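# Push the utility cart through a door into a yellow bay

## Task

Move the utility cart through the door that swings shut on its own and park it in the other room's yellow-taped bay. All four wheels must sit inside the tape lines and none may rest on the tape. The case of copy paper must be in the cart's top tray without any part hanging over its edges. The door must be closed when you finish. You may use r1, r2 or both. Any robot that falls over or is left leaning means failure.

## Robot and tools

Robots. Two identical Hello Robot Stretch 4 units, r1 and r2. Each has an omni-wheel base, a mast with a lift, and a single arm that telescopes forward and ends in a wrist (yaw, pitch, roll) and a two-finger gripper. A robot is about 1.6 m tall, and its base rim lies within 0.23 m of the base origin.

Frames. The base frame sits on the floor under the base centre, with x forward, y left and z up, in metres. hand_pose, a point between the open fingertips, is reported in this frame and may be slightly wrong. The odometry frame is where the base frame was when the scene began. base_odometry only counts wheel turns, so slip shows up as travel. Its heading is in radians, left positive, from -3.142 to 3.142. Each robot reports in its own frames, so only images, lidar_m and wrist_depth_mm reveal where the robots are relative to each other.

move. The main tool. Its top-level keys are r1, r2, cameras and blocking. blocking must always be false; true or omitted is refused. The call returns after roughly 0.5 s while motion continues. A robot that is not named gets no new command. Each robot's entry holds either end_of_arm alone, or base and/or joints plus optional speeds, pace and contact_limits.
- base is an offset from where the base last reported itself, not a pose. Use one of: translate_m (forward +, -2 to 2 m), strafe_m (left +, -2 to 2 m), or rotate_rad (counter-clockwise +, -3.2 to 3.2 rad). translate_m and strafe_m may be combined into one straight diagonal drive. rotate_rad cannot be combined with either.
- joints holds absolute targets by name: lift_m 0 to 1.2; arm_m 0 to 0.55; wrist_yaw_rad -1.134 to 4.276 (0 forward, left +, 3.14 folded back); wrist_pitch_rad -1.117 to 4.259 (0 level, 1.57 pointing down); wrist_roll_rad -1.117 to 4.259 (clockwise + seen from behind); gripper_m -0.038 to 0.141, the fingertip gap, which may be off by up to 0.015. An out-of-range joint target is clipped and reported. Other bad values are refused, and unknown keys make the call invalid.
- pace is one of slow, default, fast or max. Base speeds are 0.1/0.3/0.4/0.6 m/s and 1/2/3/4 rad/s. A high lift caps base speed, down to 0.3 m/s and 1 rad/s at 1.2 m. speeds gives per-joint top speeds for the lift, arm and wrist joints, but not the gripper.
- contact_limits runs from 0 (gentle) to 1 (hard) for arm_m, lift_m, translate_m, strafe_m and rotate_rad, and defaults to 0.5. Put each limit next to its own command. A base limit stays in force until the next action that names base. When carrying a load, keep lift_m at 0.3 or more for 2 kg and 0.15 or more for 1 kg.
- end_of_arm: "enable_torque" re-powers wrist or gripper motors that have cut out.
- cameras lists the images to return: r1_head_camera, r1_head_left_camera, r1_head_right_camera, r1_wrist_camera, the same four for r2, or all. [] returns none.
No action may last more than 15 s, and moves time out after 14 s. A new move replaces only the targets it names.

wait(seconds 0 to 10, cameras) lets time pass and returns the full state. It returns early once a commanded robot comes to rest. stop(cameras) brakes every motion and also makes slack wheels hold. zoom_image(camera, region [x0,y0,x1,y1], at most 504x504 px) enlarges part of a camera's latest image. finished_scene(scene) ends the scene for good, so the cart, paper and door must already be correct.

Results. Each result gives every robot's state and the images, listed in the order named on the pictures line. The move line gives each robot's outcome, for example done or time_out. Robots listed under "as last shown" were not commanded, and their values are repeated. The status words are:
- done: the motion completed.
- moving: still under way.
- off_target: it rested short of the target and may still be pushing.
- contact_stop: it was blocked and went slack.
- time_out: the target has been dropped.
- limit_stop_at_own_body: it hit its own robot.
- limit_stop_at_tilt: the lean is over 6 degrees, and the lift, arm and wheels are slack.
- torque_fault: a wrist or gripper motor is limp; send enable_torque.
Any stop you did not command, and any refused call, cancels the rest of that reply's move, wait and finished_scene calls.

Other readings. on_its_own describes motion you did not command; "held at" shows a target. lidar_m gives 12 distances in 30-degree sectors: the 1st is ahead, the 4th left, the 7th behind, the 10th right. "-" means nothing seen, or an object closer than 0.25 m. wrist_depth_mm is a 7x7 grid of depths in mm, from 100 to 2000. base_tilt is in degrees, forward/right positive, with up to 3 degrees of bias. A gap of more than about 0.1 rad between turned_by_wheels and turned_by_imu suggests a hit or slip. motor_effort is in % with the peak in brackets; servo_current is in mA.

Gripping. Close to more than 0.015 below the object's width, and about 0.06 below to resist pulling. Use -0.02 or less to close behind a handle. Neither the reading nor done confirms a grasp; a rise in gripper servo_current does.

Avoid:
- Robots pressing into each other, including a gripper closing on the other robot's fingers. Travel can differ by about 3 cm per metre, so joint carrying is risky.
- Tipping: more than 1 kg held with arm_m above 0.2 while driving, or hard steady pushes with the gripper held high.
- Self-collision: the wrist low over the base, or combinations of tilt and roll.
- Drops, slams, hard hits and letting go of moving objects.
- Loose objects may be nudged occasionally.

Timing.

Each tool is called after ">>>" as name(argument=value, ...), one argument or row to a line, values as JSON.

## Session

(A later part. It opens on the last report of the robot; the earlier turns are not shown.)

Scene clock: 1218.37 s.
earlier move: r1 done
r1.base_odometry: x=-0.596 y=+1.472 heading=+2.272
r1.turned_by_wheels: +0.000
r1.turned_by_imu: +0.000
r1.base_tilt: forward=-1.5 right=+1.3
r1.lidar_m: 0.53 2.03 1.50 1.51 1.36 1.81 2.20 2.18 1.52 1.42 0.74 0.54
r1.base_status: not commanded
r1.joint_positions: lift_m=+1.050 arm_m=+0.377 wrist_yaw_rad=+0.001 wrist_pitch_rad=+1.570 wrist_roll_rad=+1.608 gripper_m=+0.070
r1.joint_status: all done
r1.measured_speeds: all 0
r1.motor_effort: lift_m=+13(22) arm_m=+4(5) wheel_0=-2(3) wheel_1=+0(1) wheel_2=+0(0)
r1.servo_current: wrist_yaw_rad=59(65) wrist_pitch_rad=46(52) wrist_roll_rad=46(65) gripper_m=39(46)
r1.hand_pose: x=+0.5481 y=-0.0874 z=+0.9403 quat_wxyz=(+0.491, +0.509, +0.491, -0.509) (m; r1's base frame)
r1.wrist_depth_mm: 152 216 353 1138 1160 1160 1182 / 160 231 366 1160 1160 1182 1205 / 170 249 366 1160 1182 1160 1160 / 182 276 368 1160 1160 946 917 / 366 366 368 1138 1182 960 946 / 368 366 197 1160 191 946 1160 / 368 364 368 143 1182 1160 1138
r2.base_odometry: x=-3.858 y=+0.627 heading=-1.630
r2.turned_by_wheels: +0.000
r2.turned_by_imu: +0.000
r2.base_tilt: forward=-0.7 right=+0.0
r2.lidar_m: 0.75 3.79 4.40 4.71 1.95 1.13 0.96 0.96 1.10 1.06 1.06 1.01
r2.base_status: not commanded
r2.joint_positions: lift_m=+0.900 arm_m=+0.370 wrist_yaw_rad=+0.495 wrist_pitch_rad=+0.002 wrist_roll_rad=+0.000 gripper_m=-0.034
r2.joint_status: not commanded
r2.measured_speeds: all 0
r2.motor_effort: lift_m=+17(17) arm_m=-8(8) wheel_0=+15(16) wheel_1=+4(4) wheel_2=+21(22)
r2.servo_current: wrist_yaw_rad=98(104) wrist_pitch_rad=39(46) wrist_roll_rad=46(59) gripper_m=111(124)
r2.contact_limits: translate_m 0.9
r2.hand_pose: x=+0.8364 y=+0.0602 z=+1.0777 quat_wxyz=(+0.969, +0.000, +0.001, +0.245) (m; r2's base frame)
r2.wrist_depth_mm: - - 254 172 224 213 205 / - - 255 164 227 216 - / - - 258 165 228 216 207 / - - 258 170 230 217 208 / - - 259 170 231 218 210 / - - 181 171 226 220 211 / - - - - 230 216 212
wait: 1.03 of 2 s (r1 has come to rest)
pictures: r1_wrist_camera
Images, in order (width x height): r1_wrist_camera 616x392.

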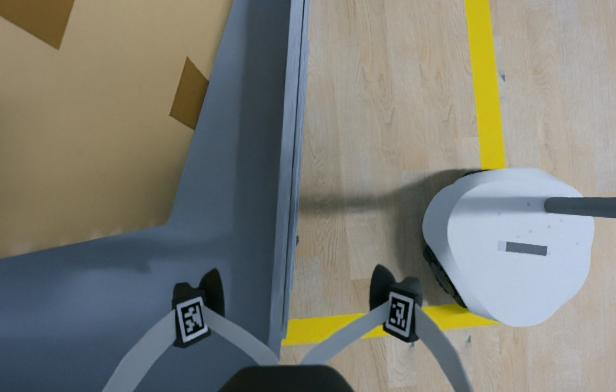

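>>> move(
  blocking=false,
  r1={"joints":{"lift_m":0.955}},
  cameras=[],
)

>>> wait(
  seconds=2,
  cameras=[],
)

>>> move(
  blocking=false,
  r1={"joints":{"gripper_m":-0.035}},
  cameras=[],
)

>>> wait(
  seconds=2,
  cameras=["r1_wrist_camera"],
)

Scene clock: 1224.17 s.
move: r1 moving
r1.base_odometry: x=-0.596 y=+1.472 heading=+2.272
r1.turned_by_wheels: +0.000
r1.turned_by_imu: +0.000
r1.base_tilt: forward=-1.5 right=+1.3
r1.lidar_m: 0.54 2.02 1.48 1.51 1.36 1.83 2.21 2.18 1.50 1.44 0.75 0.55
r1.base_status: not commanded
r1.joint_positions: lift_m=+1.012 arm_m=+0.377 wrist_yaw_rad=+0.001 wrist_pitch_rad=+1.570 wrist_roll_rad=+1.608 gripper_m=+0.070
r1.joint_status: lift_m moving
r1.measured_speeds: translate_m=+0.000 strafe_m=+0.000 rotate_rad=+0.000 lift_m=-0.146 arm_m=+0.000 wrist_yaw_rad=+0.000 wrist_pitch_rad=+0.000 wrist_roll_rad=+0.000
r1.motor_effort: lift_m=+11(13) arm_m=+5(5) wheel_0=-3(3) wheel_1=+0(1) wheel_2=+0(0)
r1.servo_current: wrist_yaw_rad=52(52) wrist_pitch_rad=39(46) wrist_roll_rad=52(52) gripper_m=46(52)
r1.hand_pose: x=+0.5481 y=-0.0874 z=+0.9023 quat_wxyz=(+0.491, +0.509, +0.491, -0.509) (m; r1's base frame)
r1.wrist_depth_mm: 149 216 332 1138 1118 1138 1118 / 160 231 332 1078 1118 1138 1118 / 170 248 332 1118 1118 1138 1138 / 181 277 334 1118 1118 904 917 / 330 334 334 1098 1098 904 904 / 334 330 197 1118 191 904 917 / 330 330 332 143 1138 1138 1138
r2: as last shown
r2.lidar_m: 0.76 3.80 4.35 4.74 1.94 1.13 0.96 0.96 1.15 1.07 1.06 0.99
r2.motor_effort: lift_m=+16(17) arm_m=-8(8) wheel_0=+16(16) wheel_1=+4(4) wheel_2=+21(21)
r2.servo_current: wrist_yaw_rad=85(98) wrist_pitch_rad=39(39) wrist_roll_rad=46(59) gripper_m=117(117)
r2.contact_limits: translate_m 0.9
r2.wrist_depth_mm: - - 252 172 224 213 205 / - - 253 164 227 215 - / - - 257 164 228 216 208 / - - 258 171 231 216 209 / - - 260 170 231 218 210 / - - 181 170 226 220 211 / - - - - 229 217 213
pictures: none
No camera images: "cameras" was empty.

Scene clock: 1225.07 s.
earlier move: r1 done
r1.base_odometry: x=-0.596 y=+1.472 heading=+2.272
r1.turned_by_wheels: +0.000
r1.turned_by_imu: +0.000
r1.base_tilt: forward=-1.6 right=+1.3
r1.lidar_m: 0.53 2.05 1.48 1.50 1.36 1.82 2.21 2.23 1.53 1.44 0.71 0.56
r1.base_status: not commanded
r1.joint_positions: lift_m=+0.955 arm_m=+0.377 wrist_yaw_rad=+0.001 wrist_pitch_rad=+1.570 wrist_roll_rad=+1.608 gripper_m=+0.070
r1.joint_status: all done
r1.measured_speeds: all 0
r1.motor_effort: lift_m=+13(13) arm_m=+5(5) wheel_0=-2(3) wheel_1=+0(1) wheel_2=+0(0)
r1.servo_current: wrist_yaw_rad=46(72) wrist_pitch_rad=33(46) wrist_roll_rad=39(65) gripper_m=46(52)
r1.hand_pose: x=+0.5481 y=-0.0874 z=+0.8453 quat_wxyz=(+0.491, +0.509, +0.491, -0.509) (m; r1's base frame)
r1.wrist_depth_mm: 149 215 272 1060 1060 1060 1078 / 160 236 273 1078 1060 1060 1078 / 171 243 272 1060 1060 1060 1078 / 181 272 272 1078 1042 866 866 / 271 272 274 1042 1060 854 854 / 270 271 211 1060 191 854 866 / 270 272 272 137 1060 1078 1060
r2.base_odometry: x=-3.858 y=+0.627 heading=-1.630
r2.turned_by_wheels: +0.000
r2.turned_by_imu: +0.000
r2.base_tilt: forward=-0.7 right=+0.0
r2.lidar_m: 0.75 3.81 4.40 4.73 1.95 1.13 0.96 0.97 1.12 1.06 1.07 0.98
r2.base_status: not commanded
r2.joint_positions: lift_m=+0.900 arm_m=+0.370 wrist_yaw_rad=+0.495 wrist_pitch_rad=+0.002 wrist_roll_rad=+0.000 gripper_m=-0.034
r2.joint_status: not commanded
r2.measured_speeds: all 0
r2.motor_effort: lift_m=+17(17) arm_m=-8(9) wheel_0=+15(16) wheel_1=+4(4) wheel_2=+21(21)
r2.servo_current: wrist_yaw_rad=78(98) wrist_pitch_rad=46(46) wrist_roll_rad=46(59) gripper_m=117(117)
r2.contact_limits: translate_m 0.9
r2.hand_pose: x=+0.8364 y=+0.0602 z=+1.0777 quat_wxyz=(+0.969, +0.000, +0.001, +0.245) (m; r2's base frame)
r2.wrist_depth_mm: - - 253 172 225 213 204 / - - 255 163 226 215 - / - - 258 164 227 216 206 / - - 258 170 230 217 208 / - - 259 170 231 219 210 / - - 181 170 227 220 211 / - - - - 230 217 212
wait: 0.90 of 2 s (r1 has come to rest)
pictures: none
No camera images: "cameras" was empty.

Scene clock: 1225.57 s.
move: r1 moving
r1.base_odometry: x=-0.596 y=+1.472 heading=+2.272
r1.turned_by_wheels: +0.000
r1.turned_by_imu: +0.000
r1.base_tilt: forward=-1.6 right=+1.2
r1.lidar_m: 0.54 2.02 1.49 1.49 1.36 1.83 2.21 2.19 1.52 1.41 0.72 0.55
r1.base_status: not commanded
r1.joint_positions: lift_m=+0.955 arm_m=+0.377 wrist_yaw_rad=+0.001 wrist_pitch_rad=+1.570 wrist_roll_rad=+1.608 gripper_m=+0.051
r1.joint_status: gripper_m moving
r1.measured_speeds: all 0
r1.motor_effort: lift_m=+12(13) arm_m=+4(5) wheel_0=-2(3) wheel_1=+0(1) wheel_2=+0(0)
r1.servo_current: wrist_yaw_rad=46(59) wrist_pitch_rad=33(46) wrist_roll_rad=46(59) gripper_m=111(111)
r1.hand_pose: x=+0.5481 y=-0.0874 z=+0.8453 quat_wxyz=(+0.491, +0.509, +0.491, -0.509) (m; r1's base frame)
r1.wrist_depth_mm: 148 216 273 1060 1060 1042 1078 / 160 236 271 1060 1060 1060 1060 / 170 245 273 1060 1060 1060 1078 / 181 271 272 1060 1078 854 854 / 271 273 271 1060 1060 854 842 / 271 272 196 1060 189 854 866 / 271 271 272 137 1060 1060 1060
r2: as last shown
r2.base_tilt: forward=-0.6 right=+0.0
r2.lidar_m: 0.75 3.78 4.40 4.74 1.97 1.11 0.97 0.96 1.13 1.07 1.07 1.01
r2.motor_effort: lift_m=+16(17) arm_m=-8(8) wheel_0=+16(16) wheel_1=+4(4) wheel_2=+21(21)
r2.servo_current: wrist_yaw_rad=85(98) wrist_pitch_rad=39(46) wrist_roll_rad=46(59) gripper_m=117(117)
r2.contact_limits: translate_m 0.9
r2.wrist_depth_mm: - - 253 172 223 213 205 / - - 255 164 228 216 - / - - 257 164 228 216 206 / - - 259 171 229 216 209 / - - 260 170 231 218 210 / - - 181 170 227 220 211 / - - - - 231 217 212
pictures: none
No camera images: "cameras" was empty.

Scene clock: 1226.80 s.
earlier move: r1 done
r1.base_odometry: x=-0.596 y=+1.472 heading=+2.272
r1.turned_by_wheels: +0.000
r1.turned_by_imu: +0.000
r1.base_tilt: forward=-1.6 right=+1.3
r1.lidar_m: 0.53 2.03 1.49 1.51 1.37 1.82 2.21 2.21 1.55 1.44 0.70 0.55
r1.base_status: not commanded
r1.joint_positions: lift_m=+0.955 arm_m=+0.377 wrist_yaw_rad=+0.001 wrist_pitch_rad=+1.563 wrist_roll_rad=+1.609 gripper_m=-0.034
r1.joint_status: all done
r1.measured_speeds: all 0
r1.motor_effort: lift_m=+15(15) arm_m=-3(5) wheel_0=-2(3) wheel_1=+1(1) wheel_2=+0(1)
r1.servo_current: wrist_yaw_rad=39(72) wrist_pitch_rad=52(59) wrist_roll_rad=46(59) gripper_m=72(156)
r1.hand_pose: x=+0.5504 y=-0.0874 z=+0.8451 quat_wxyz=(+0.493, +0.511, +0.489, -0.507) (m; r1's base frame)
r1.wrist_depth_mm: 145 204 272 1042 1060 1042 1042 / 152 224 272 1060 1060 1025 1078 / 160 228 272 1078 1060 1060 1042 / 169 254 273 1060 1060 854 854 / 193 274 271 1042 1060 854 842 / 274 273 183 197 1060 866 842 / 274 152 272 181 161 1042 1042
r2.base_odometry: x=-3.858 y=+0.627 heading=-1.630
r2.turned_by_wheels: +0.000
r2.turned_by_imu: +0.000
r2.base_tilt: forward=-0.7 right=+0.0
r2.lidar_m: 0.80 3.77 4.38 4.74 1.96 1.15 0.95 0.95 1.13 1.07 1.06 1.02
r2.base_status: not commanded
r2.joint_positions: lift_m=+0.900 arm_m=+0.370 wrist_yaw_rad=+0.495 wrist_pitch_rad=+0.002 wrist_roll_rad=+0.000 gripper_m=-0.034
r2.joint_status: not commanded
r2.measured_speeds: all 0
r2.motor_effort: lift_m=+17(17) arm_m=-8(9) wheel_0=+16(16) wheel_1=+4(4) wheel_2=+21(21)
r2.servo_current: wrist_yaw_rad=91(98) wrist_pitch_rad=33(46) wrist_roll_rad=33(65) gripper_m=111(124)
r2.contact_limits: translate_m 0.9
r2.hand_pose: x=+0.8364 y=+0.0602 z=+1.0777 quat_wxyz=(+0.969, +0.000, +0.001, +0.245) (m; r2's base frame)
r2.wrist_depth_mm: - - 253 172 225 213 205 / - - 255 164 227 216 - / - - 257 164 228 216 207 / - - 258 170 230 216 209 / - - 260 170 231 218 210 / - - 181 171 227 219 211 / - - - - 231 218 212
wait: 1.23 of 2 s (r1 has come to rest)
pictures: r1_wrist_camera
Images, in order (width x height): r1_wrist_camera 616x392.

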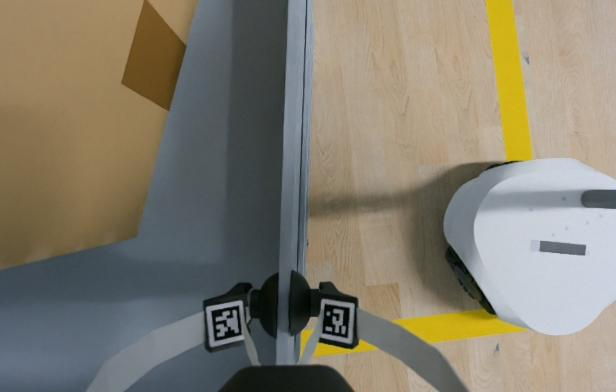

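>>> move(
  r1={"base":{"translate_m":-0.2},"pace":"slow","contact_limits":{"translate_m":0.7}},
  cameras=[],
  blocking=false,
)

>>> wait(
  seconds=3,
  cameras=["r1_wrist_camera","r1_head_camera"],
)

Scene clock: 1249.07 s.
move: r1 moving
r1.base_odometry: x=-0.588 y=+1.462 heading=+2.271
r1.turned_by_wheels: -0.001
r1.turned_by_imu: -0.001
r1.base_tilt: forward=-1.5 right=+1.3
r1.lidar_m: 0.54 2.01 1.48 1.49 1.38 1.81 2.19 2.23 1.53 1.42 1.48 0.55
r1.base_status: translate_m moving
r1.joint_positions: lift_m=+0.955 arm_m=+0.377 wrist_yaw_rad=+0.001 wrist_pitch_rad=+1.558 wrist_roll_rad=+1.609 gripper_m=-0.034
r1.joint_status: not commanded
r1.measured_speeds: translate_m=-0.048 strafe_m=+0.000 rotate_rad=+0.001 lift_m=+0.000 arm_m=+0.000 wrist_yaw_rad=+0.000 wrist_pitch_rad=-0.012 wrist_roll_rad=+0.000
r1.motor_effort: lift_m=+15(15) arm_m=-4(4) wheel_0=-9(9) wheel_1=-6(8) wheel_2=+9(10)
r1.servo_current: wrist_yaw_rad=59(65) wrist_pitch_rad=65(65) wrist_roll_rad=46(65) gripper_m=72(78)
r1.contact_limits: translate_m 0.7
r1.hand_pose: x=+0.5517 y=-0.0874 z=+0.8451 quat_wxyz=(+0.494, +0.512, +0.488, -0.506) (m; r1's base frame)
r1.wrist_depth_mm: 148 213 274 1060 1042 1060 1025 / 158 229 273 1060 1060 1025 1042 / 167 236 273 1060 1060 1042 1025 / 174 259 274 1078 1042 878 831 / 209 274 273 1042 1042 842 842 / 277 274 186 188 1060 891 842 / 276 150 274 176 150 1042 1042
r2: as last shown
r2.lidar_m: 0.79 3.77 4.39 4.73 1.96 1.12 0.96 0.93 1.13 1.05 1.06 1.00
r2.motor_effort: lift_m=+16(17) arm_m=-8(8) wheel_0=+16(16) wheel_1=+4(4) wheel_2=+21(21)
r2.servo_current: wrist_yaw_rad=91(104) wrist_pitch_rad=39(46) wrist_roll_rad=52(59) gripper_m=117(117)
r2.contact_limits: translate_m 0.9
r2.wrist_depth_mm: - - 253 172 224 213 205 / - - 254 164 228 215 - / - - 256 164 227 216 207 / - - 258 171 230 217 208 / - - 260 171 230 218 210 / - - 181 171 227 220 211 / - - - - 230 217 212
pictures: none
No camera images: "cameras" was empty.

Scene clock: 1251.83 s.
earlier move: r1 done
r1.base_odometry: x=-0.467 y=+1.319 heading=+2.272
r1.turned_by_wheels: +0.001
r1.turned_by_imu: +0.002
r1.base_tilt: forward=-1.5 right=+1.3
r1.lidar_m: 0.46 0.48 1.57 1.31 1.36 1.81 2.00 2.07 1.55 1.44 1.48 0.58
r1.base_status: done
r1.joint_positions: lift_m=+0.955 arm_m=+0.377 wrist_yaw_rad=+0.001 wrist_pitch_rad=+1.559 wrist_roll_rad=+1.609 gripper_m=-0.034
r1.joint_status: not commanded
r1.measured_speeds: all 0
r1.motor_effort: lift_m=+15(15) arm_m=-4(4) wheel_0=+0(11) wheel_1=+0(9) wheel_2=+6(12)
r1.servo_current: wrist_yaw_rad=72(72) wrist_pitch_rad=59(85) wrist_roll_rad=39(72) gripper_m=72(78)
r1.contact_limits: translate_m 0.7
r1.hand_pose: x=+0.5514 y=-0.0874 z=+0.8451 quat_wxyz=(+0.494, +0.512, +0.488, -0.506) (m; r1's base frame)
r1.wrist_depth_mm: 246 273 1042 1042 1060 1042 1060 / 233 274 1060 1060 1078 1060 1060 / 223 274 274 1060 1060 1025 1042 / 209 274 274 1078 1042 854 842 / 198 274 273 1078 1060 842 842 / 187 272 198 203 179 854 842 / 183 154 274 157 1060 134 1042
r2.base_odometry: x=-3.858 y=+0.627 heading=-1.630
r2.turned_by_wheels: +0.000
r2.turned_by_imu: +0.000
r2.base_tilt: forward=-0.7 right=+0.0
r2.lidar_m: 0.77 3.80 4.39 4.73 2.01 1.11 0.93 0.95 1.14 1.07 1.06 1.02
r2.base_status: not commanded
r2.joint_positions: lift_m=+0.900 arm_m=+0.370 wrist_yaw_rad=+0.495 wrist_pitch_rad=+0.002 wrist_roll_rad=+0.000 gripper_m=-0.034
r2.joint_status: not commanded
r2.measured_speeds: all 0
r2.motor_effort: lift_m=+17(17) arm_m=-8(9) wheel_0=+16(16) wheel_1=+4(4) wheel_2=+21(22)
r2.servo_current: wrist_yaw_rad=78(104) wrist_pitch_rad=39(52) wrist_roll_rad=46(65) gripper_m=117(117)
r2.contact_limits: translate_m 0.9
r2.hand_pose: x=+0.8364 y=+0.0602 z=+1.0777 quat_wxyz=(+0.969, +0.000, +0.001, +0.245) (m; r2's base frame)
r2.wrist_depth_mm: - - 253 172 224 213 205 / - - 256 164 226 216 - / - - 256 164 228 216 207 / - - 258 171 230 216 209 / - - 259 170 231 218 210 / - - 181 170 226 219 211 / - - - - 230 216 212
wait: 2.77 of 3 s (r1 has come to rest)
pictures: r1_head_camera, r1_wrist_camera
Images, in order (width x height): r1_head_camera 420x560, r1_wrist_camera 616x392.

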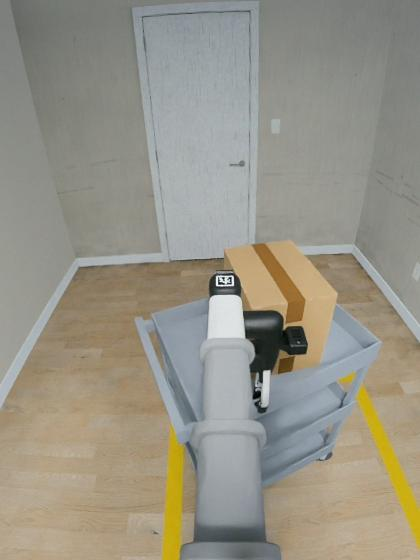

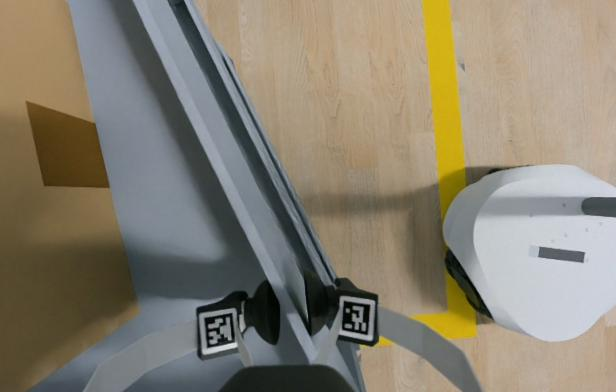

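>>> move(
  r1={"joints":{"gripper_m":0.07}},
  cameras=[],
  blocking=false,
)

>>> wait(
  seconds=1.5,
  cameras=[],
)

>>> move(
  r1={"joints":{"lift_m":1.17}},
  cameras=[],
  blocking=false,
)

>>> wait(
  seconds=2,
  cameras=["r1_wrist_camera"],
)

>>> move(
  r1={"base":{"strafe_m":-0.42},"joints":{"wrist_roll_rad":1.52}},
  cameras=[],
  blocking=false,
)

>>> wait(
  seconds=4,
  cameras=["r1_wrist_camera","r1_head_camera"],
)

Scene clock: 1269.37 s.
move: r1 moving
r1.base_odometry: x=-0.467 y=+1.319 heading=+2.272
r1.turned_by_wheels: +0.000
r1.turned_by_imu: +0.000
r1.base_tilt: forward=-1.6 right=+1.3
r1.lidar_m: 0.45 0.49 1.58 1.34 1.36 1.81 2.01 2.10 1.53 1.44 1.51 0.60
r1.base_status: not commanded
r1.joint_positions: lift_m=+0.955 arm_m=+0.377 wrist_yaw_rad=+0.001 wrist_pitch_rad=+1.559 wrist_roll_rad=+1.609 gripper_m=-0.009
r1.joint_status: gripper_m moving
r1.measured_speeds: all 0
r1.motor_effort: lift_m=+15(15) arm_m=-4(4) wheel_0=+1(1) wheel_1=+0(1) wheel_2=+5(6)
r1.servo_current: wrist_yaw_rad=65(65) wrist_pitch_rad=52(72) wrist_roll_rad=59(65) gripper_m=52(78)
r1.contact_limits: translate_m 0.7
r1.hand_pose: x=+0.5513 y=-0.0874 z=+0.8451 quat_wxyz=(+0.494, +0.512, +0.488, -0.506) (m; r1's base frame)
r1.wrist_depth_mm: 246 276 1078 1042 1042 1060 1042 / 232 274 1060 1060 1060 1042 1060 / 223 274 273 1042 1042 1042 1060 / 209 276 274 1042 1078 854 854 / 198 274 276 1060 1042 854 842 / 187 268 200 199 183 854 842 / 183 157 274 274 452 1042 1042
r2: as last shown
r2.lidar_m: 0.77 3.80 4.43 4.73 1.96 1.13 0.95 0.96 1.13 1.06 1.05 1.02
r2.motor_effort: lift_m=+17(17) arm_m=-8(8) wheel_0=+16(16) wheel_1=+4(4) wheel_2=+21(21)
r2.servo_current: wrist_yaw_rad=91(98) wrist_pitch_rad=39(46) wrist_roll_rad=46(59) gripper_m=111(117)
r2.contact_limits: translate_m 0.9
r2.wrist_depth_mm: - - 252 172 224 213 204 / - - 254 164 228 215 - / - - 257 164 228 217 207 / - - 258 170 230 217 208 / - - 258 170 232 218 211 / - - 180 170 228 221 211 / - - - - 229 217 212
pictures: none
No camera images: "cameras" was empty.

Scene clock: 1270.60 s.
earlier move: r1 done
r1.base_odometry: x=-0.467 y=+1.319 heading=+2.272
r1.turned_by_wheels: +0.000
r1.turned_by_imu: +0.000
r1.base_tilt: forward=-1.6 right=+1.3
r1.lidar_m: 0.47 0.50 1.59 1.33 1.35 1.79 2.00 2.08 1.54 1.42 1.49 0.60
r1.base_status: not commanded
r1.joint_positions: lift_m=+0.955 arm_m=+0.377 wrist_yaw_rad=+0.001 wrist_pitch_rad=+1.567 wrist_roll_rad=+1.609 gripper_m=+0.070
r1.joint_status: all done
r1.measured_speeds: all 0
r1.motor_effort: lift_m=+15(15) arm_m=-4(4) wheel_0=+1(1) wheel_1=+0(1) wheel_2=+3(6)
r1.servo_current: wrist_yaw_rad=39(65) wrist_pitch_rad=52(72) wrist_roll_rad=52(65) gripper_m=46(98)
r1.contact_limits: translate_m 0.7
r1.hand_pose: x=+0.5490 y=-0.0874 z=+0.8451 quat_wxyz=(+0.492, +0.510, +0.490, -0.508) (m; r1's base frame)
r1.wrist_depth_mm: 258 273 1060 1078 1060 1060 1042 / 238 272 1060 1060 1060 1060 1078 / 227 274 521 1042 1060 1060 1042 / 215 272 272 1060 1060 866 842 / 206 273 272 1078 1042 842 854 / 193 272 211 521 191 842 866 / 183 222 272 137 1042 1098 1078
r2.base_odometry: x=-3.858 y=+0.627 heading=-1.630
r2.turned_by_wheels: +0.000
r2.turned_by_imu: +0.000
r2.base_tilt: forward=-0.7 right=+0.1
r2.lidar_m: 0.77 3.79 4.38 4.73 1.93 1.13 0.96 0.97 1.11 1.05 1.07 1.01
r2.base_status: not commanded
r2.joint_positions: lift_m=+0.900 arm_m=+0.370 wrist_yaw_rad=+0.495 wrist_pitch_rad=+0.002 wrist_roll_rad=+0.000 gripper_m=-0.034
r2.joint_status: not commanded
r2.measured_speeds: all 0
r2.motor_effort: lift_m=+17(17) arm_m=-8(8) wheel_0=+16(16) wheel_1=+4(4) wheel_2=+21(21)
r2.servo_current: wrist_yaw_rad=78(104) wrist_pitch_rad=46(46) wrist_roll_rad=39(59) gripper_m=111(124)
r2.contact_limits: translate_m 0.9
r2.hand_pose: x=+0.8364 y=+0.0602 z=+1.0777 quat_wxyz=(+0.969, +0.000, +0.001, +0.245) (m; r2's base frame)
r2.wrist_depth_mm: - - 254 172 225 213 204 / - - 255 164 228 216 - / - - 256 164 229 216 207 / - - 259 170 230 216 209 / - - 260 170 231 219 211 / - - 181 170 226 220 212 / - - - - 231 217 211
wait: 1.23 of 1.5 s (r1 has come to rest)
pictures: none
No camera images: "cameras" was empty.

Scene clock: 1271.10 s.
move: r1 moving
r1.base_odometry: x=-0.467 y=+1.319 heading=+2.272
r1.turned_by_wheels: +0.000
r1.turned_by_imu: +0.000
r1.base_tilt: forward=-1.6 right=+1.3
r1.lidar_m: 0.46 0.49 1.60 1.32 1.35 1.84 2.01 2.09 1.54 1.45 1.48 0.60
r1.base_status: not commanded
r1.joint_positions: lift_m=+0.993 arm_m=+0.377 wrist_yaw_rad=+0.001 wrist_pitch_rad=+1.568 wrist_roll_rad=+1.609 gripper_m=+0.070
r1.joint_status: lift_m moving
r1.measured_speeds: translate_m=+0.000 strafe_m=+0.000 rotate_rad=+0.000 lift_m=+0.146 arm_m=+0.000 wrist_yaw_rad=+0.000 wrist_pitch_rad=+0.000 wrist_roll_rad=+0.000
r1.motor_effort: lift_m=+26(27) arm_m=-4(4) wheel_0=+1(1) wheel_1=-1(1) wheel_2=+3(3)
r1.servo_current: wrist_yaw_rad=20(78) wrist_pitch_rad=46(52) wrist_roll_rad=33(72) gripper_m=39(46)
r1.contact_limits: translate_m 0.7
r1.hand_pose: x=+0.5490 y=-0.0874 z=+0.8824 quat_wxyz=(+0.492, +0.510, +0.490, -0.508) (m; r1's base frame)
r1.wrist_depth_mm: 251 306 1098 1098 1060 1098 1098 / 243 304 1060 1098 1098 1098 1098 / 225 306 306 1118 1098 1078 1078 / 216 306 304 1098 1078 891 891 / 206 298 304 1078 1098 891 878 / 194 277 197 306 191 878 891 / 183 223 306 143 1098 1118 1118
r2: as last shown
r2.base_tilt: forward=-0.6 right=+0.0
r2.lidar_m: 0.77 3.80 4.41 4.76 1.99 1.13 0.96 0.94 1.13 1.08 1.07 1.00
r2.servo_current: wrist_yaw_rad=91(91) wrist_pitch_rad=46(46) wrist_roll_rad=39(46) gripper_m=117(124)
r2.contact_limits: translate_m 0.9
r2.wrist_depth_mm: - - 253 172 225 213 204 / - - 256 164 227 216 - / - - 257 164 229 216 206 / - - 258 171 229 216 208 / - - 260 170 231 217 210 / - - 181 170 227 220 211 / - - - - 230 217 212
pictures: none
No camera images: "cameras" was empty.

Scene clock: 1272.57 s.
earlier move: r1 done
r1.base_odometry: x=-0.467 y=+1.319 heading=+2.272
r1.turned_by_wheels: +0.000
r1.turned_by_imu: +0.000
r1.base_tilt: forward=-1.6 right=+1.3
r1.lidar_m: 0.47 0.49 1.57 1.32 1.36 1.81 2.00 2.10 1.54 1.47 1.50 0.58
r1.base_status: not commanded
r1.joint_positions: lift_m=+1.170 arm_m=+0.377 wrist_yaw_rad=+0.001 wrist_pitch_rad=+1.568 wrist_roll_rad=+1.609 gripper_m=+0.070
r1.joint_status: all done
r1.measured_speeds: all 0
r1.motor_effort: lift_m=+24(27) arm_m=-4(4) wheel_0=+1(1) wheel_1=+0(1) wheel_2=+3(3)
r1.servo_current: wrist_yaw_rad=52(78) wrist_pitch_rad=39(52) wrist_roll_rad=33(72) gripper_m=39(52)
r1.contact_limits: translate_m 0.7
r1.hand_pose: x=+0.5490 y=-0.0874 z=+1.0594 quat_wxyz=(+0.492, +0.510, +0.490, -0.508) (m; r1's base frame)
r1.wrist_depth_mm: 252 484 1281 1308 1281 1281 1255 / 244 375 732 1255 1281 1281 1281 / 235 351 484 1255 1281 1255 1308 / 220 319 484 1281 1308 1060 1281 / 208 297 492 768 1308 1060 1255 / 208 276 193 484 191 1078 1255 / 209 223 484 143 1255 1281 1255
r2.base_odometry: x=-3.858 y=+0.627 heading=-1.630
r2.turned_by_wheels: +0.000
r2.turned_by_imu: +0.000
r2.base_tilt: forward=-0.7 right=+0.0
r2.lidar_m: 0.75 3.80 4.38 4.72 1.95 1.12 0.96 0.94 1.13 1.06 1.06 0.98
r2.base_status: not commanded
r2.joint_positions: lift_m=+0.900 arm_m=+0.370 wrist_yaw_rad=+0.495 wrist_pitch_rad=+0.002 wrist_roll_rad=+0.000 gripper_m=-0.034
r2.joint_status: not commanded
r2.measured_speeds: all 0
r2.motor_effort: lift_m=+17(17) arm_m=-8(8) wheel_0=+16(16) wheel_1=+4(4) wheel_2=+21(22)
r2.servo_current: wrist_yaw_rad=78(98) wrist_pitch_rad=39(46) wrist_roll_rad=52(65) gripper_m=124(124)
r2.contact_limits: translate_m 0.9
r2.hand_pose: x=+0.8364 y=+0.0602 z=+1.0777 quat_wxyz=(+0.969, +0.000, +0.001, +0.245) (m; r2's base frame)
r2.wrist_depth_mm: - - 252 172 224 213 205 / - - 254 163 227 216 - / - - 257 164 228 216 207 / - - 258 170 230 217 208 / - - 262 170 231 218 211 / - - 181 171 227 220 211 / - - - - 229 216 212
wait: 1.47 of 2 s (r1 has come to rest)
pictures: r1_wrist_camera
Images, in order (width x height): r1_wrist_camera 616x392.

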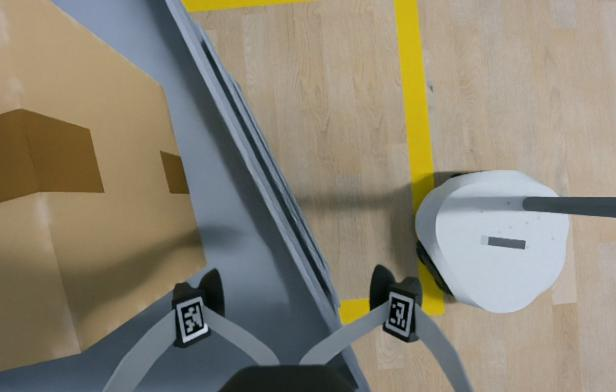

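Scene clock: 1273.07 s.
move: r1 moving
r1.base_odometry: x=-0.439 y=+1.342 heading=+2.272
r1.turned_by_wheels: +0.000
r1.turned_by_imu: +0.000
r1.base_tilt: forward=-1.6 right=+1.3
r1.lidar_m: 0.47 0.44 1.59 1.34 1.41 1.85 2.00 2.09 1.52 1.44 1.45 0.62
r1.base_status: strafe_m moving
r1.joint_positions: lift_m=+1.170 arm_m=+0.377 wrist_yaw_rad=+0.001 wrist_pitch_rad=+1.568 wrist_roll_rad=+1.522 gripper_m=+0.070
r1.joint_status: wrist_roll_rad moving
r1.measured_speeds: translate_m=+0.000 strafe_m=-0.140 rotate_rad=+0.003 lift_m=+0.000 arm_m=+0.000 wrist_yaw_rad=+0.000 wrist_pitch_rad=+0.000 wrist_roll_rad=+0.000
r1.motor_effort: lift_m=+24(24) arm_m=-4(4) wheel_0=+8(12) wheel_1=-8(9) wheel_2=+1(2)
r1.servo_current: wrist_yaw_rad=52(65) wrist_pitch_rad=39(52) wrist_roll_rad=52(65) gripper_m=39(46)
r1.hand_pose: x=+0.5490 y=-0.0874 z=+1.0594 quat_wxyz=(+0.513, +0.488, +0.512, -0.487) (m; r1's base frame)
r1.wrist_depth_mm: 238 488 1281 1255 1308 1281 1229 / 235 370 484 1281 1281 1255 1255 / 230 349 488 1281 1255 1255 1308 / 232 322 484 1255 1281 1060 1255 / 214 310 488 1281 1281 1078 1060 / 208 283 192 488 191 1042 1308 / 209 229 488 143 1281 1255 1281
r2: as last shown
r2.base_tilt: forward=-0.6 right=+0.0
r2.lidar_m: 0.76 3.78 4.41 4.74 1.94 1.13 0.97 0.95 1.12 1.06 1.07 1.00
r2.motor_effort: lift_m=+16(17) arm_m=-8(8) wheel_0=+16(16) wheel_1=+4(4) wheel_2=+21(21)
r2.servo_current: wrist_yaw_rad=91(104) wrist_pitch_rad=39(52) wrist_roll_rad=39(59) gripper_m=117(124)
r2.contact_limits: translate_m 0.9
r2.wrist_depth_mm: - - 254 172 224 213 204 / - - 254 163 227 216 - / - - 257 164 228 216 206 / - - 258 170 230 217 209 / - - 259 170 231 219 210 / - - 181 171 227 219 211 / - - - - 231 217 211
pictures: none
No camera images: "cameras" was empty.

Scene clock: 1275.30 s.
earlier move: r1 done
r1.base_odometry: x=-0.146 y=+1.590 heading=+2.272
r1.turned_by_wheels: +0.000
r1.turned_by_imu: -0.002
r1.base_tilt: forward=-1.6 right=+1.3
r1.lidar_m: 0.63 0.62 0.66 1.72 1.79 2.13 1.98 1.59 1.12 1.05 1.08 1.40
r1.base_status: done
r1.joint_positions: lift_m=+1.170 arm_m=+0.377 wrist_yaw_rad=+0.001 wrist_pitch_rad=+1.568 wrist_roll_rad=+1.522 gripper_m=+0.070
r1.joint_status: all done
r1.measured_speeds: all 0
r1.motor_effort: lift_m=+24(24) arm_m=-4(4) wheel_0=+1(12) wheel_1=+0(11) wheel_2=+0(2)
r1.servo_current: wrist_yaw_rad=65(65) wrist_pitch_rad=46(52) wrist_roll_rad=52(78) gripper_m=33(52)
r1.hand_pose: x=+0.5490 y=-0.0874 z=+1.0594 quat_wxyz=(+0.513, +0.488, +0.512, -0.487) (m; r1's base frame)
r1.wrist_depth_mm: 1255 1281 1255 1255 1281 1255 1281 / 1255 1281 1255 1281 1255 1255 1255 / 1281 1281 1281 1281 1281 1308 1281 / 1281 1281 1281 1255 1281 1060 1229 / 1281 1281 1042 1255 1281 1078 1042 / 484 488 191 1281 191 1060 1281 / 488 480 - 143 1281 1308 1255
r2.base_odometry: x=-3.858 y=+0.627 heading=-1.630
r2.turned_by_wheels: +0.000
r2.turned_by_imu: +0.000
r2.base_tilt: forward=-0.7 right=+0.0
r2.lidar_m: 0.78 3.77 4.39 4.74 1.96 1.14 0.93 0.94 1.13 1.05 1.06 1.01
r2.base_status: not commanded
r2.joint_positions: lift_m=+0.900 arm_m=+0.370 wrist_yaw_rad=+0.495 wrist_pitch_rad=+0.002 wrist_roll_rad=+0.000 gripper_m=-0.034
r2.joint_status: not commanded
r2.measured_speeds: all 0
r2.motor_effort: lift_m=+17(17) arm_m=-8(9) wheel_0=+16(16) wheel_1=+4(4) wheel_2=+21(21)
r2.servo_current: wrist_yaw_rad=104(104) wrist_pitch_rad=39(52) wrist_roll_rad=52(59) gripper_m=117(124)
r2.contact_limits: translate_m 0.9
r2.hand_pose: x=+0.8364 y=+0.0602 z=+1.0777 quat_wxyz=(+0.969, +0.000, +0.001, +0.245) (m; r2's base frame)
r2.wrist_depth_mm: - - 254 172 224 213 205 / - - 255 164 227 216 - / - - 256 164 228 216 206 / - - 258 171 230 217 208 / - - 259 170 231 219 210 / - - 181 171 227 220 211 / - - - - 230 217 212
wait: 2.23 of 4 s (r1 has come to rest)
pictures: r1_head_camera, r1_wrist_camera
Images, in order (width x height): r1_head_camera 420x560, r1_wrist_camera 616x392.

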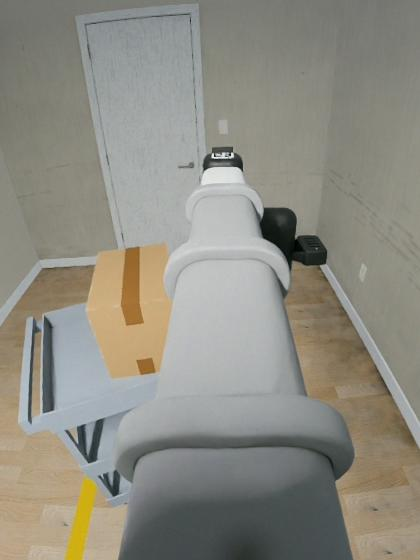

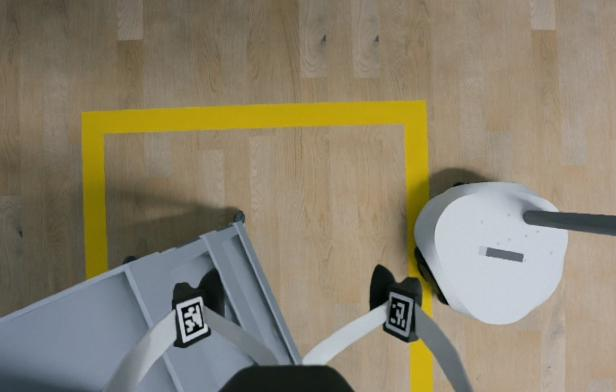

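>>> move(
  r1={"base":{"translate_m":0.06,"strafe_m":0.06},"joints":{"wrist_roll_rad":1.3}},
  cameras=[],
  blocking=false,
)

>>> wait(
  seconds=2,
  cameras=[],
)

>>> move(
  r1={"joints":{"lift_m":1.06}},
  cameras=[],
  blocking=false,
)

>>> wait(
  seconds=2,
  cameras=["r1_wrist_camera"],
)

Scene clock: 1293.57 s.
move: r1 moving
r1.base_odometry: x=-0.179 y=+1.593 heading=+2.272
r1.turned_by_wheels: +0.000
r1.turned_by_imu: +0.000
r1.base_tilt: forward=-1.6 right=+1.3
r1.lidar_m: 0.60 0.58 0.64 1.73 1.75 2.14 2.01 1.62 1.12 1.07 1.09 1.43
r1.base_status: translate_m moving; strafe_m moving
r1.joint_positions: lift_m=+1.170 arm_m=+0.377 wrist_yaw_rad=+0.001 wrist_pitch_rad=+1.568 wrist_roll_rad=+1.302 gripper_m=+0.070
r1.joint_status: wrist_roll_rad moving
r1.measured_speeds: translate_m=+0.089 strafe_m=+0.090 rotate_rad=-0.003 lift_m=+0.000 arm_m=+0.000 wrist_yaw_rad=+0.000 wrist_pitch_rad=+0.000 wrist_roll_rad=-0.007
r1.motor_effort: lift_m=+24(24) arm_m=-4(4) wheel_0=-7(7) wheel_1=+9(10) wheel_2=-6(8)
r1.servo_current: wrist_yaw_rad=46(72) wrist_pitch_rad=46(52) wrist_roll_rad=52(91) gripper_m=39(46)
r1.hand_pose: x=+0.5490 y=-0.0874 z=+1.0594 quat_wxyz=(+0.564, +0.429, +0.562, -0.427) (m; r1's base frame)
r1.wrist_depth_mm: 1281 1255 1255 1281 1255 1281 1281 / 1255 1308 1255 1308 1255 1281 1308 / 1281 1229 1255 1281 1281 1255 1281 / 1281 1229 1229 1308 1255 1281 1281 / 488 488 - 1229 1281 1078 1255 / 488 484 191 1281 191 1078 1281 / 480 452 - 143 1281 1060 1255
r2: as last shown
r2.base_tilt: forward=-0.6 right=+0.0
r2.lidar_m: 0.79 3.80 4.38 4.73 1.96 1.14 0.96 0.96 1.14 1.06 1.05 1.02
r2.motor_effort: lift_m=+17(17) arm_m=-8(8) wheel_0=+16(16) wheel_1=+4(4) wheel_2=+21(21)
r2.servo_current: wrist_yaw_rad=85(104) wrist_pitch_rad=39(52) wrist_roll_rad=52(59) gripper_m=111(117)
r2.contact_limits: translate_m 0.9
r2.wrist_depth_mm: - - 253 172 224 213 204 / - - 255 163 227 215 - / - - 257 164 228 216 207 / - - 258 170 230 216 208 / - - 260 170 230 218 210 / - - 181 171 226 220 211 / - - - - 230 217 211
pictures: none
No camera images: "cameras" was empty.

Scene clock: 1294.50 s.
earlier move: r1 done
r1.base_odometry: x=-0.231 y=+1.597 heading=+2.272
r1.turned_by_wheels: +0.000
r1.turned_by_imu: +0.000
r1.base_tilt: forward=-1.6 right=+1.3
r1.lidar_m: 0.54 0.54 0.59 1.68 1.72 2.18 2.04 1.68 1.17 1.10 1.12 1.48
r1.base_status: done
r1.joint_positions: lift_m=+1.170 arm_m=+0.377 wrist_yaw_rad=+0.001 wrist_pitch_rad=+1.568 wrist_roll_rad=+1.302 gripper_m=+0.070
r1.joint_status: all done
r1.measured_speeds: all 0
r1.motor_effort: lift_m=+24(24) arm_m=-3(4) wheel_0=-2(7) wheel_1=+0(10) wheel_2=-2(8)
r1.servo_current: wrist_yaw_rad=72(72) wrist_pitch_rad=46(59) wrist_roll_rad=52(91) gripper_m=39(46)
r1.hand_pose: x=+0.5490 y=-0.0874 z=+1.0594 quat_wxyz=(+0.564, +0.429, +0.562, -0.427) (m; r1's base frame)
r1.wrist_depth_mm: 1281 1255 1281 1255 1255 1255 1281 / 1281 1255 1281 1281 1255 1281 1255 / 1281 1308 1308 1308 1281 1255 1281 / 1308 1281 1255 1308 1255 1281 1281 / 488 488 484 1308 1281 1078 1255 / 488 488 190 1281 191 1042 1281 / 421 382 488 143 1255 1060 1255
r2.base_odometry: x=-3.858 y=+0.627 heading=-1.630
r2.turned_by_wheels: +0.000
r2.turned_by_imu: +0.000
r2.base_tilt: forward=-0.6 right=+0.0
r2.lidar_m: 0.77 3.80 4.39 4.73 1.95 1.12 0.96 0.96 1.15 1.08 1.07 0.99
r2.base_status: not commanded
r2.joint_positions: lift_m=+0.900 arm_m=+0.370 wrist_yaw_rad=+0.495 wrist_pitch_rad=+0.002 wrist_roll_rad=+0.000 gripper_m=-0.034
r2.joint_status: not commanded
r2.measured_speeds: all 0
r2.motor_effort: lift_m=+16(17) arm_m=-8(8) wheel_0=+16(16) wheel_1=+4(4) wheel_2=+21(22)
r2.servo_current: wrist_yaw_rad=85(104) wrist_pitch_rad=46(52) wrist_roll_rad=46(59) gripper_m=117(124)
r2.contact_limits: translate_m 0.9
r2.hand_pose: x=+0.8364 y=+0.0602 z=+1.0777 quat_wxyz=(+0.969, +0.000, +0.001, +0.245) (m; r2's base frame)
r2.wrist_depth_mm: - - 253 172 225 213 204 / - - 255 164 227 216 - / - - 256 164 229 216 206 / - - 259 170 230 218 208 / - - 259 170 231 218 209 / - - 181 170 226 220 212 / - - - - 230 216 211
wait: 0.93 of 2 s (r1 has come to rest)
pictures: none
No camera images: "cameras" was empty.

Scene clock: 1295.00 s.
move: r1 moving
r1.base_odometry: x=-0.231 y=+1.597 heading=+2.272
r1.turned_by_wheels: +0.000
r1.turned_by_imu: +0.000
r1.base_tilt: forward=-1.6 right=+1.2
r1.lidar_m: 0.56 0.55 0.58 1.68 1.71 2.17 2.04 1.67 1.19 1.08 1.12 1.49
r1.base_status: not commanded
r1.joint_positions: lift_m=+1.132 arm_m=+0.377 wrist_yaw_rad=+0.001 wrist_pitch_rad=+1.568 wrist_roll_rad=+1.302 gripper_m=+0.070
r1.joint_status: lift_m moving
r1.measured_speeds: translate_m=+0.000 strafe_m=+0.000 rotate_rad=+0.000 lift_m=-0.146 arm_m=+0.000 wrist_yaw_rad=+0.000 wrist_pitch_rad=+0.000 wrist_roll_rad=+0.000
r1.motor_effort: lift_m=+10(23) arm_m=-4(4) wheel_0=-1(2) wheel_1=+0(1) wheel_2=-2(2)
r1.servo_current: wrist_yaw_rad=46(59) wrist_pitch_rad=39(46) wrist_roll_rad=52(65) gripper_m=46(46)
r1.hand_pose: x=+0.5489 y=-0.0874 z=+1.0223 quat_wxyz=(+0.564, +0.429, +0.562, -0.427) (m; r1's base frame)
r1.wrist_depth_mm: 1229 1255 1255 1255 1255 1229 1229 / 1229 1255 1255 1229 1229 1229 1229 / 1281 1229 1229 1255 1229 1255 1255 / 1255 455 1229 1229 1229 1255 1229 / 455 452 455 1255 1255 1042 1255 / 455 455 193 1229 190 1025 1008 / 424 379 455 143 1255 1025 1281
r2: as last shown
r2.base_tilt: forward=-0.7 right=+0.0
r2.lidar_m: 0.78 3.79 4.42 4.72 1.98 1.14 0.96 0.94 1.11 1.07 1.07 0.98
r2.motor_effort: lift_m=+16(17) arm_m=-8(8) wheel_0=+16(16) wheel_1=+4(4) wheel_2=+21(21)
r2.servo_current: wrist_yaw_rad=85(104) wrist_pitch_rad=39(46) wrist_roll_rad=46(59) gripper_m=111(117)
r2.contact_limits: translate_m 0.9
r2.wrist_depth_mm: - - 253 172 224 212 205 / - - 255 164 227 215 - / - - 257 164 229 216 207 / - - 258 170 230 217 209 / - - 259 170 231 218 211 / - - 181 170 227 219 211 / - - - - 231 216 213
pictures: none
No camera images: "cameras" was empty.

Scene clock: 1296.00 s.
earlier move: r1 done
r1.base_odometry: x=-0.231 y=+1.597 heading=+2.272
r1.turned_by_wheels: +0.000
r1.turned_by_imu: +0.000
r1.base_tilt: forward=-1.6 right=+1.3
r1.lidar_m: 0.55 0.53 0.59 1.66 1.73 2.17 2.04 1.67 1.16 1.08 1.10 1.48
r1.base_status: not commanded
r1.joint_positions: lift_m=+1.060 arm_m=+0.377 wrist_yaw_rad=+0.001 wrist_pitch_rad=+1.568 wrist_roll_rad=+1.302 gripper_m=+0.070
r1.joint_status: all done
r1.measured_speeds: all 0
r1.motor_effort: lift_m=+12(23) arm_m=-4(4) wheel_0=-2(2) wheel_1=-1(1) wheel_2=-2(2)
r1.servo_current: wrist_yaw_rad=59(65) wrist_pitch_rad=46(46) wrist_roll_rad=46(65) gripper_m=39(46)
r1.hand_pose: x=+0.5489 y=-0.0874 z=+0.9503 quat_wxyz=(+0.564, +0.429, +0.562, -0.427) (m; r1's base frame)
r1.wrist_depth_mm: 1160 1160 1160 1182 1138 1160 1160 / 1182 1182 1182 1182 1160 1182 1160 / 1160 1182 1182 1160 1160 1138 1160 / 1160 377 1160 1160 1160 1182 1182 / 377 377 - 1182 1118 946 1182 / 379 379 192 1182 191 931 946 / 377 173 375 143 1160 960 1160
r2.base_odometry: x=-3.858 y=+0.627 heading=-1.630
r2.turned_by_wheels: +0.000
r2.turned_by_imu: +0.000
r2.base_tilt: forward=-0.6 right=+0.0
r2.lidar_m: 0.78 3.77 4.42 4.73 1.99 1.13 0.96 0.95 1.13 1.08 1.06 1.00
r2.base_status: not commanded
r2.joint_positions: lift_m=+0.900 arm_m=+0.370 wrist_yaw_rad=+0.495 wrist_pitch_rad=+0.002 wrist_roll_rad=+0.000 gripper_m=-0.034
r2.joint_status: not commanded
r2.measured_speeds: all 0
r2.motor_effort: lift_m=+17(17) arm_m=-8(8) wheel_0=+16(16) wheel_1=+4(4) wheel_2=+21(21)
r2.servo_current: wrist_yaw_rad=91(104) wrist_pitch_rad=46(46) wrist_roll_rad=52(59) gripper_m=117(124)
r2.contact_limits: translate_m 0.9
r2.hand_pose: x=+0.8364 y=+0.0602 z=+1.0777 quat_wxyz=(+0.969, +0.000, +0.001, +0.245) (m; r2's base frame)
r2.wrist_depth_mm: - - 253 172 224 213 205 / - - 254 164 228 215 - / - - 257 164 229 216 206 / - - 259 171 229 216 208 / - - 260 170 232 219 210 / - - 181 171 227 220 211 / - - - - 231 216 212
wait: 1.00 of 2 s (r1 has come to rest)
pictures: r1_wrist_camera
Images, in order (width x height): r1_wrist_camera 616x392.

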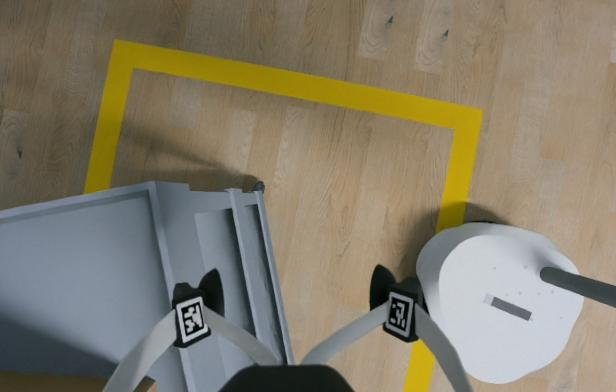

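>>> zoom_image(
  camera="r1_wrist_camera",
  region=[60, 150, 360, 390],
)

>>> zoom_image(
  camera="r1_head_camera",
  region=[0, 230, 300, 530],
)

Scaled by 1.680.

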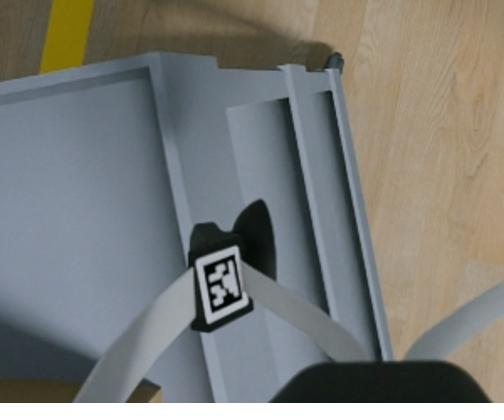

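This scene's latest camera images include none from r1_head_camera. They are from: r1_wrist_camera. r1_head_camera's image comes with the result of a call that names it in "cameras".

>>> move(
  r1={"base":{"translate_m":0.137}},
  cameras=[],
  blocking=false,
)

>>> wait(
  seconds=2,
  cameras=["r1_wrist_camera"],
)

Scene clock: 1310.53 s.
move: r1 moving
r1.base_odometry: x=-0.251 y=+1.621 heading=+2.272
r1.turned_by_wheels: +0.000
r1.turned_by_imu: +0.000
r1.base_tilt: forward=-1.6 right=+1.3
r1.lidar_m: 0.51 0.49 0.55 1.68 1.74 2.20 2.07 1.66 1.18 1.08 1.14 1.46
r1.base_status: translate_m moving
r1.joint_positions: lift_m=+1.060 arm_m=+0.377 wrist_yaw_rad=+0.001 wrist_pitch_rad=+1.568 wrist_roll_rad=+1.302 gripper_m=+0.070
r1.joint_status: not commanded
r1.measured_speeds: translate_m=+0.121 strafe_m=+0.001 rotate_rad=-0.003 lift_m=+0.000 arm_m=+0.000 wrist_yaw_rad=+0.000 wrist_pitch_rad=+0.000 wrist_roll_rad=+0.000
r1.motor_effort: lift_m=+12(12) arm_m=-3(4) wheel_0=+7(7) wheel_1=+5(7) wheel_2=-8(9)
r1.servo_current: wrist_yaw_rad=39(46) wrist_pitch_rad=46(46) wrist_roll_rad=46(65) gripper_m=46(46)
r1.hand_pose: x=+0.5489 y=-0.0874 z=+0.9503 quat_wxyz=(+0.564, +0.429, +0.562, -0.427) (m; r1's base frame)
r1.wrist_depth_mm: 1160 1160 1138 1160 1182 1182 1160 / 1160 1182 1138 1160 1160 1182 1182 / 1160 1160 1160 1182 1160 1182 1160 / 1138 1138 1160 1138 1182 1138 1160 / 375 379 375 1160 1160 960 1182 / 377 377 191 1160 191 946 960 / 377 174 377 143 1160 976 1182
r2: as last shown
r2.lidar_m: 0.75 3.81 4.39 4.74 2.00 1.14 0.95 0.97 1.13 1.08 1.08 1.00
r2.servo_current: wrist_yaw_rad=78(91) wrist_pitch_rad=33(52) wrist_roll_rad=59(59) gripper_m=111(117)
r2.contact_limits: translate_m 0.9
r2.wrist_depth_mm: - - 252 172 225 213 205 / - - 255 164 227 216 - / - - 257 164 228 216 206 / - - 258 170 230 217 209 / - - 260 170 231 217 210 / - - 181 170 227 220 211 / - - - - 231 217 212
pictures: none
No camera images: "cameras" was empty.

Scene clock: 1311.80 s.
earlier move: r1 done
r1.base_odometry: x=-0.319 y=+1.702 heading=+2.272
r1.turned_by_wheels: +0.000
r1.turned_by_imu: +0.000
r1.base_tilt: forward=-1.6 right=+1.2
r1.lidar_m: 0.43 0.42 0.47 1.74 1.71 2.32 2.17 1.68 1.15 1.07 1.11 1.46
r1.base_status: done
r1.joint_positions: lift_m=+1.060 arm_m=+0.377 wrist_yaw_rad=+0.001 wrist_pitch_rad=+1.568 wrist_roll_rad=+1.302 gripper_m=+0.070
r1.joint_status: not commanded
r1.measured_speeds: all 0
r1.motor_effort: lift_m=+12(12) arm_m=-4(4) wheel_0=+2(9) wheel_1=+2(8) wheel_2=+1(9)
r1.servo_current: wrist_yaw_rad=46(72) wrist_pitch_rad=46(46) wrist_roll_rad=59(65) gripper_m=46(46)
r1.hand_pose: x=+0.5489 y=-0.0874 z=+0.9503 quat_wxyz=(+0.564, +0.429, +0.562, -0.427) (m; r1's base frame)
r1.wrist_depth_mm: 1182 1160 1160 1138 1160 1138 1138 / 1160 1160 1160 1182 1160 1182 1138 / 1160 1182 1160 1160 1160 1182 1138 / 1160 1182 1160 1160 1138 1138 1182 / 1118 377 377 377 1138 946 1182 / 377 377 197 377 191 960 960 / 377 173 379 143 1182 931 1182
r2.base_odometry: x=-3.858 y=+0.627 heading=-1.630
r2.turned_by_wheels: +0.000
r2.turned_by_imu: +0.000
r2.base_tilt: forward=-0.6 right=+0.0
r2.lidar_m: 0.77 3.79 4.40 4.74 1.98 1.13 0.96 0.93 1.11 1.07 1.04 1.00
r2.base_status: not commanded
r2.joint_positions: lift_m=+0.900 arm_m=+0.370 wrist_yaw_rad=+0.495 wrist_pitch_rad=+0.002 wrist_roll_rad=+0.000 gripper_m=-0.034
r2.joint_status: not commanded
r2.measured_speeds: all 0
r2.motor_effort: lift_m=+16(17) arm_m=-8(8) wheel_0=+16(16) wheel_1=+4(4) wheel_2=+21(21)
r2.servo_current: wrist_yaw_rad=78(98) wrist_pitch_rad=39(52) wrist_roll_rad=33(59) gripper_m=117(124)
r2.contact_limits: translate_m 0.9
r2.hand_pose: x=+0.8364 y=+0.0602 z=+1.0777 quat_wxyz=(+0.969, +0.000, +0.001, +0.245) (m; r2's base frame)
r2.wrist_depth_mm: - - 253 172 225 213 204 / - - 255 164 227 215 - / - - 257 164 228 216 206 / - - 259 171 230 216 208 / - - 262 171 230 217 210 / - - 181 171 226 220 211 / - - - - 231 217 211
wait: 1.27 of 2 s (r1 has come to rest)
pictures: r1_wrist_camera
Images, in order (width x height): r1_wrist_camera 616x392.

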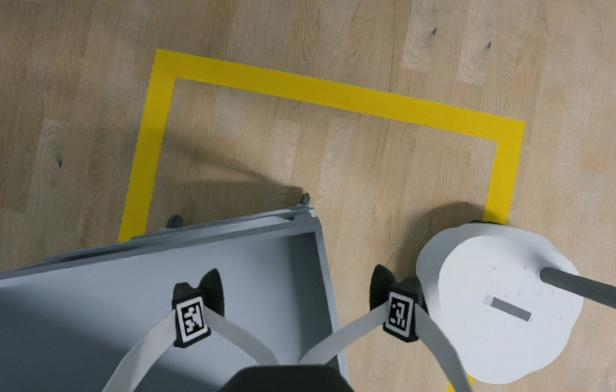

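>>> move(
  r1={"base":{"translate_m":-0.02},"joints":{"lift_m":0.955},"pace":"slow"},
  cameras=[],
  blocking=false,
)

>>> wait(
  seconds=2,
  cameras=["r1_wrist_camera"],
)

Scene clock: 1319.33 s.
move: r1 moving
r1.base_odometry: x=-0.311 y=+1.692 heading=+2.272
r1.turned_by_wheels: +0.000
r1.turned_by_imu: +0.000
r1.base_tilt: forward=-1.6 right=+1.3
r1.lidar_m: 0.44 0.41 0.47 1.72 1.75 2.31 2.18 1.67 1.15 1.07 1.12 1.49
r1.base_status: translate_m moving
r1.joint_positions: lift_m=+1.035 arm_m=+0.377 wrist_yaw_rad=+0.001 wrist_pitch_rad=+1.568 wrist_roll_rad=+1.302 gripper_m=+0.070
r1.joint_status: lift_m moving
r1.measured_speeds: translate_m=-0.043 strafe_m=+0.000 rotate_rad=+0.001 lift_m=-0.098 arm_m=+0.000 wrist_yaw_rad=+0.000 wrist_pitch_rad=+0.000 wrist_roll_rad=+0.000
r1.motor_effort: lift_m=+11(14) arm_m=-4(4) wheel_0=-3(7) wheel_1=-5(5) wheel_2=+5(6)
r1.servo_current: wrist_yaw_rad=52(52) wrist_pitch_rad=46(52) wrist_roll_rad=59(65) gripper_m=46(46)
r1.hand_pose: x=+0.5489 y=-0.0874 z=+0.9250 quat_wxyz=(+0.564, +0.429, +0.562, -0.427) (m; r1's base frame)
r1.wrist_depth_mm: 1160 1138 1160 1138 1160 1138 1138 / 1138 1138 1118 1138 1138 1138 1160 / 1160 1160 1118 1118 1138 1160 1160 / 1138 1138 1138 1138 1138 1138 1160 / 1118 355 357 357 1138 931 1118 / 357 355 198 355 191 931 931 / 357 357 357 143 1160 931 946
r2: as last shown
r2.lidar_m: 0.75 3.80 4.42 4.73 1.97 1.14 0.94 0.94 1.15 1.07 1.07 0.99
r2.motor_effort: lift_m=+17(17) arm_m=-8(8) wheel_0=+16(16) wheel_1=+4(4) wheel_2=+21(21)
r2.servo_current: wrist_yaw_rad=91(104) wrist_pitch_rad=39(46) wrist_roll_rad=39(59) gripper_m=117(117)
r2.contact_limits: translate_m 0.9
r2.wrist_depth_mm: - - 253 172 224 213 205 / - - 255 163 226 215 - / - - 256 164 229 216 206 / - - 259 170 230 217 209 / - - 260 170 231 218 211 / - - 181 170 226 220 211 / - - - - 230 216 211
pictures: none
No camera images: "cameras" was empty.

Scene clock: 1320.57 s.
earlier move: r1 done
r1.base_odometry: x=-0.306 y=+1.686 heading=+2.272
r1.turned_by_wheels: +0.000
r1.turned_by_imu: +0.000
r1.base_tilt: forward=-1.6 right=+1.2
r1.lidar_m: 0.44 0.42 0.46 1.72 1.72 2.30 2.16 1.64 1.16 1.08 1.11 1.44
r1.base_status: done
r1.joint_positions: lift_m=+0.955 arm_m=+0.377 wrist_yaw_rad=+0.001 wrist_pitch_rad=+1.568 wrist_roll_rad=+1.302 gripper_m=+0.070
r1.joint_status: all done
r1.measured_speeds: all 0
r1.motor_effort: lift_m=+12(14) arm_m=-4(4) wheel_0=-4(7) wheel_1=-2(6) wheel_2=+2(6)
r1.servo_current: wrist_yaw_rad=46(65) wrist_pitch_rad=39(52) wrist_roll_rad=39(65) gripper_m=39(52)
r1.hand_pose: x=+0.5489 y=-0.0874 z=+0.8453 quat_wxyz=(+0.564, +0.429, +0.562, -0.427) (m; r1's base frame)
r1.wrist_depth_mm: 1060 1060 1078 1060 1078 1042 1042 / 1042 1060 1060 1042 1060 1060 1060 / 1060 1042 1060 1042 1060 1078 1042 / 1060 1042 1042 1060 1060 1060 1042 / 1060 273 273 1060 1060 878 854 / 273 273 212 273 191 854 854 / 272 271 273 138 1060 842 854
r2.base_odometry: x=-3.858 y=+0.627 heading=-1.630
r2.turned_by_wheels: +0.000
r2.turned_by_imu: +0.000
r2.base_tilt: forward=-0.6 right=+0.0
r2.lidar_m: 0.77 3.78 4.41 4.73 1.96 1.13 0.96 0.95 1.11 1.06 1.07 0.99
r2.base_status: not commanded
r2.joint_positions: lift_m=+0.900 arm_m=+0.370 wrist_yaw_rad=+0.495 wrist_pitch_rad=+0.002 wrist_roll_rad=+0.000 gripper_m=-0.034
r2.joint_status: not commanded
r2.measured_speeds: all 0
r2.motor_effort: lift_m=+17(17) arm_m=-8(8) wheel_0=+16(17) wheel_1=+4(4) wheel_2=+21(21)
r2.servo_current: wrist_yaw_rad=85(104) wrist_pitch_rad=39(46) wrist_roll_rad=46(59) gripper_m=117(117)
r2.contact_limits: translate_m 0.9
r2.hand_pose: x=+0.8364 y=+0.0602 z=+1.0777 quat_wxyz=(+0.969, +0.000, +0.001, +0.245) (m; r2's base frame)
r2.wrist_depth_mm: - - 252 172 225 213 204 / - - 255 164 228 215 - / - - 257 165 229 216 207 / - - 258 171 229 217 208 / - - 260 170 231 218 210 / - - 181 171 226 220 211 / - - - - 231 219 212
wait: 1.23 of 2 s (r1 has come to rest)
pictures: r1_wrist_camera
Images, in order (width x height): r1_wrist_camera 616x392.

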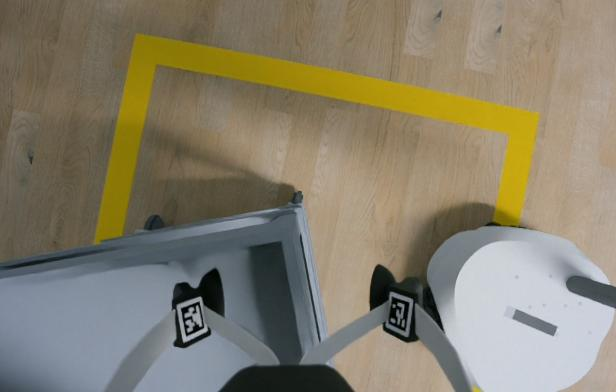

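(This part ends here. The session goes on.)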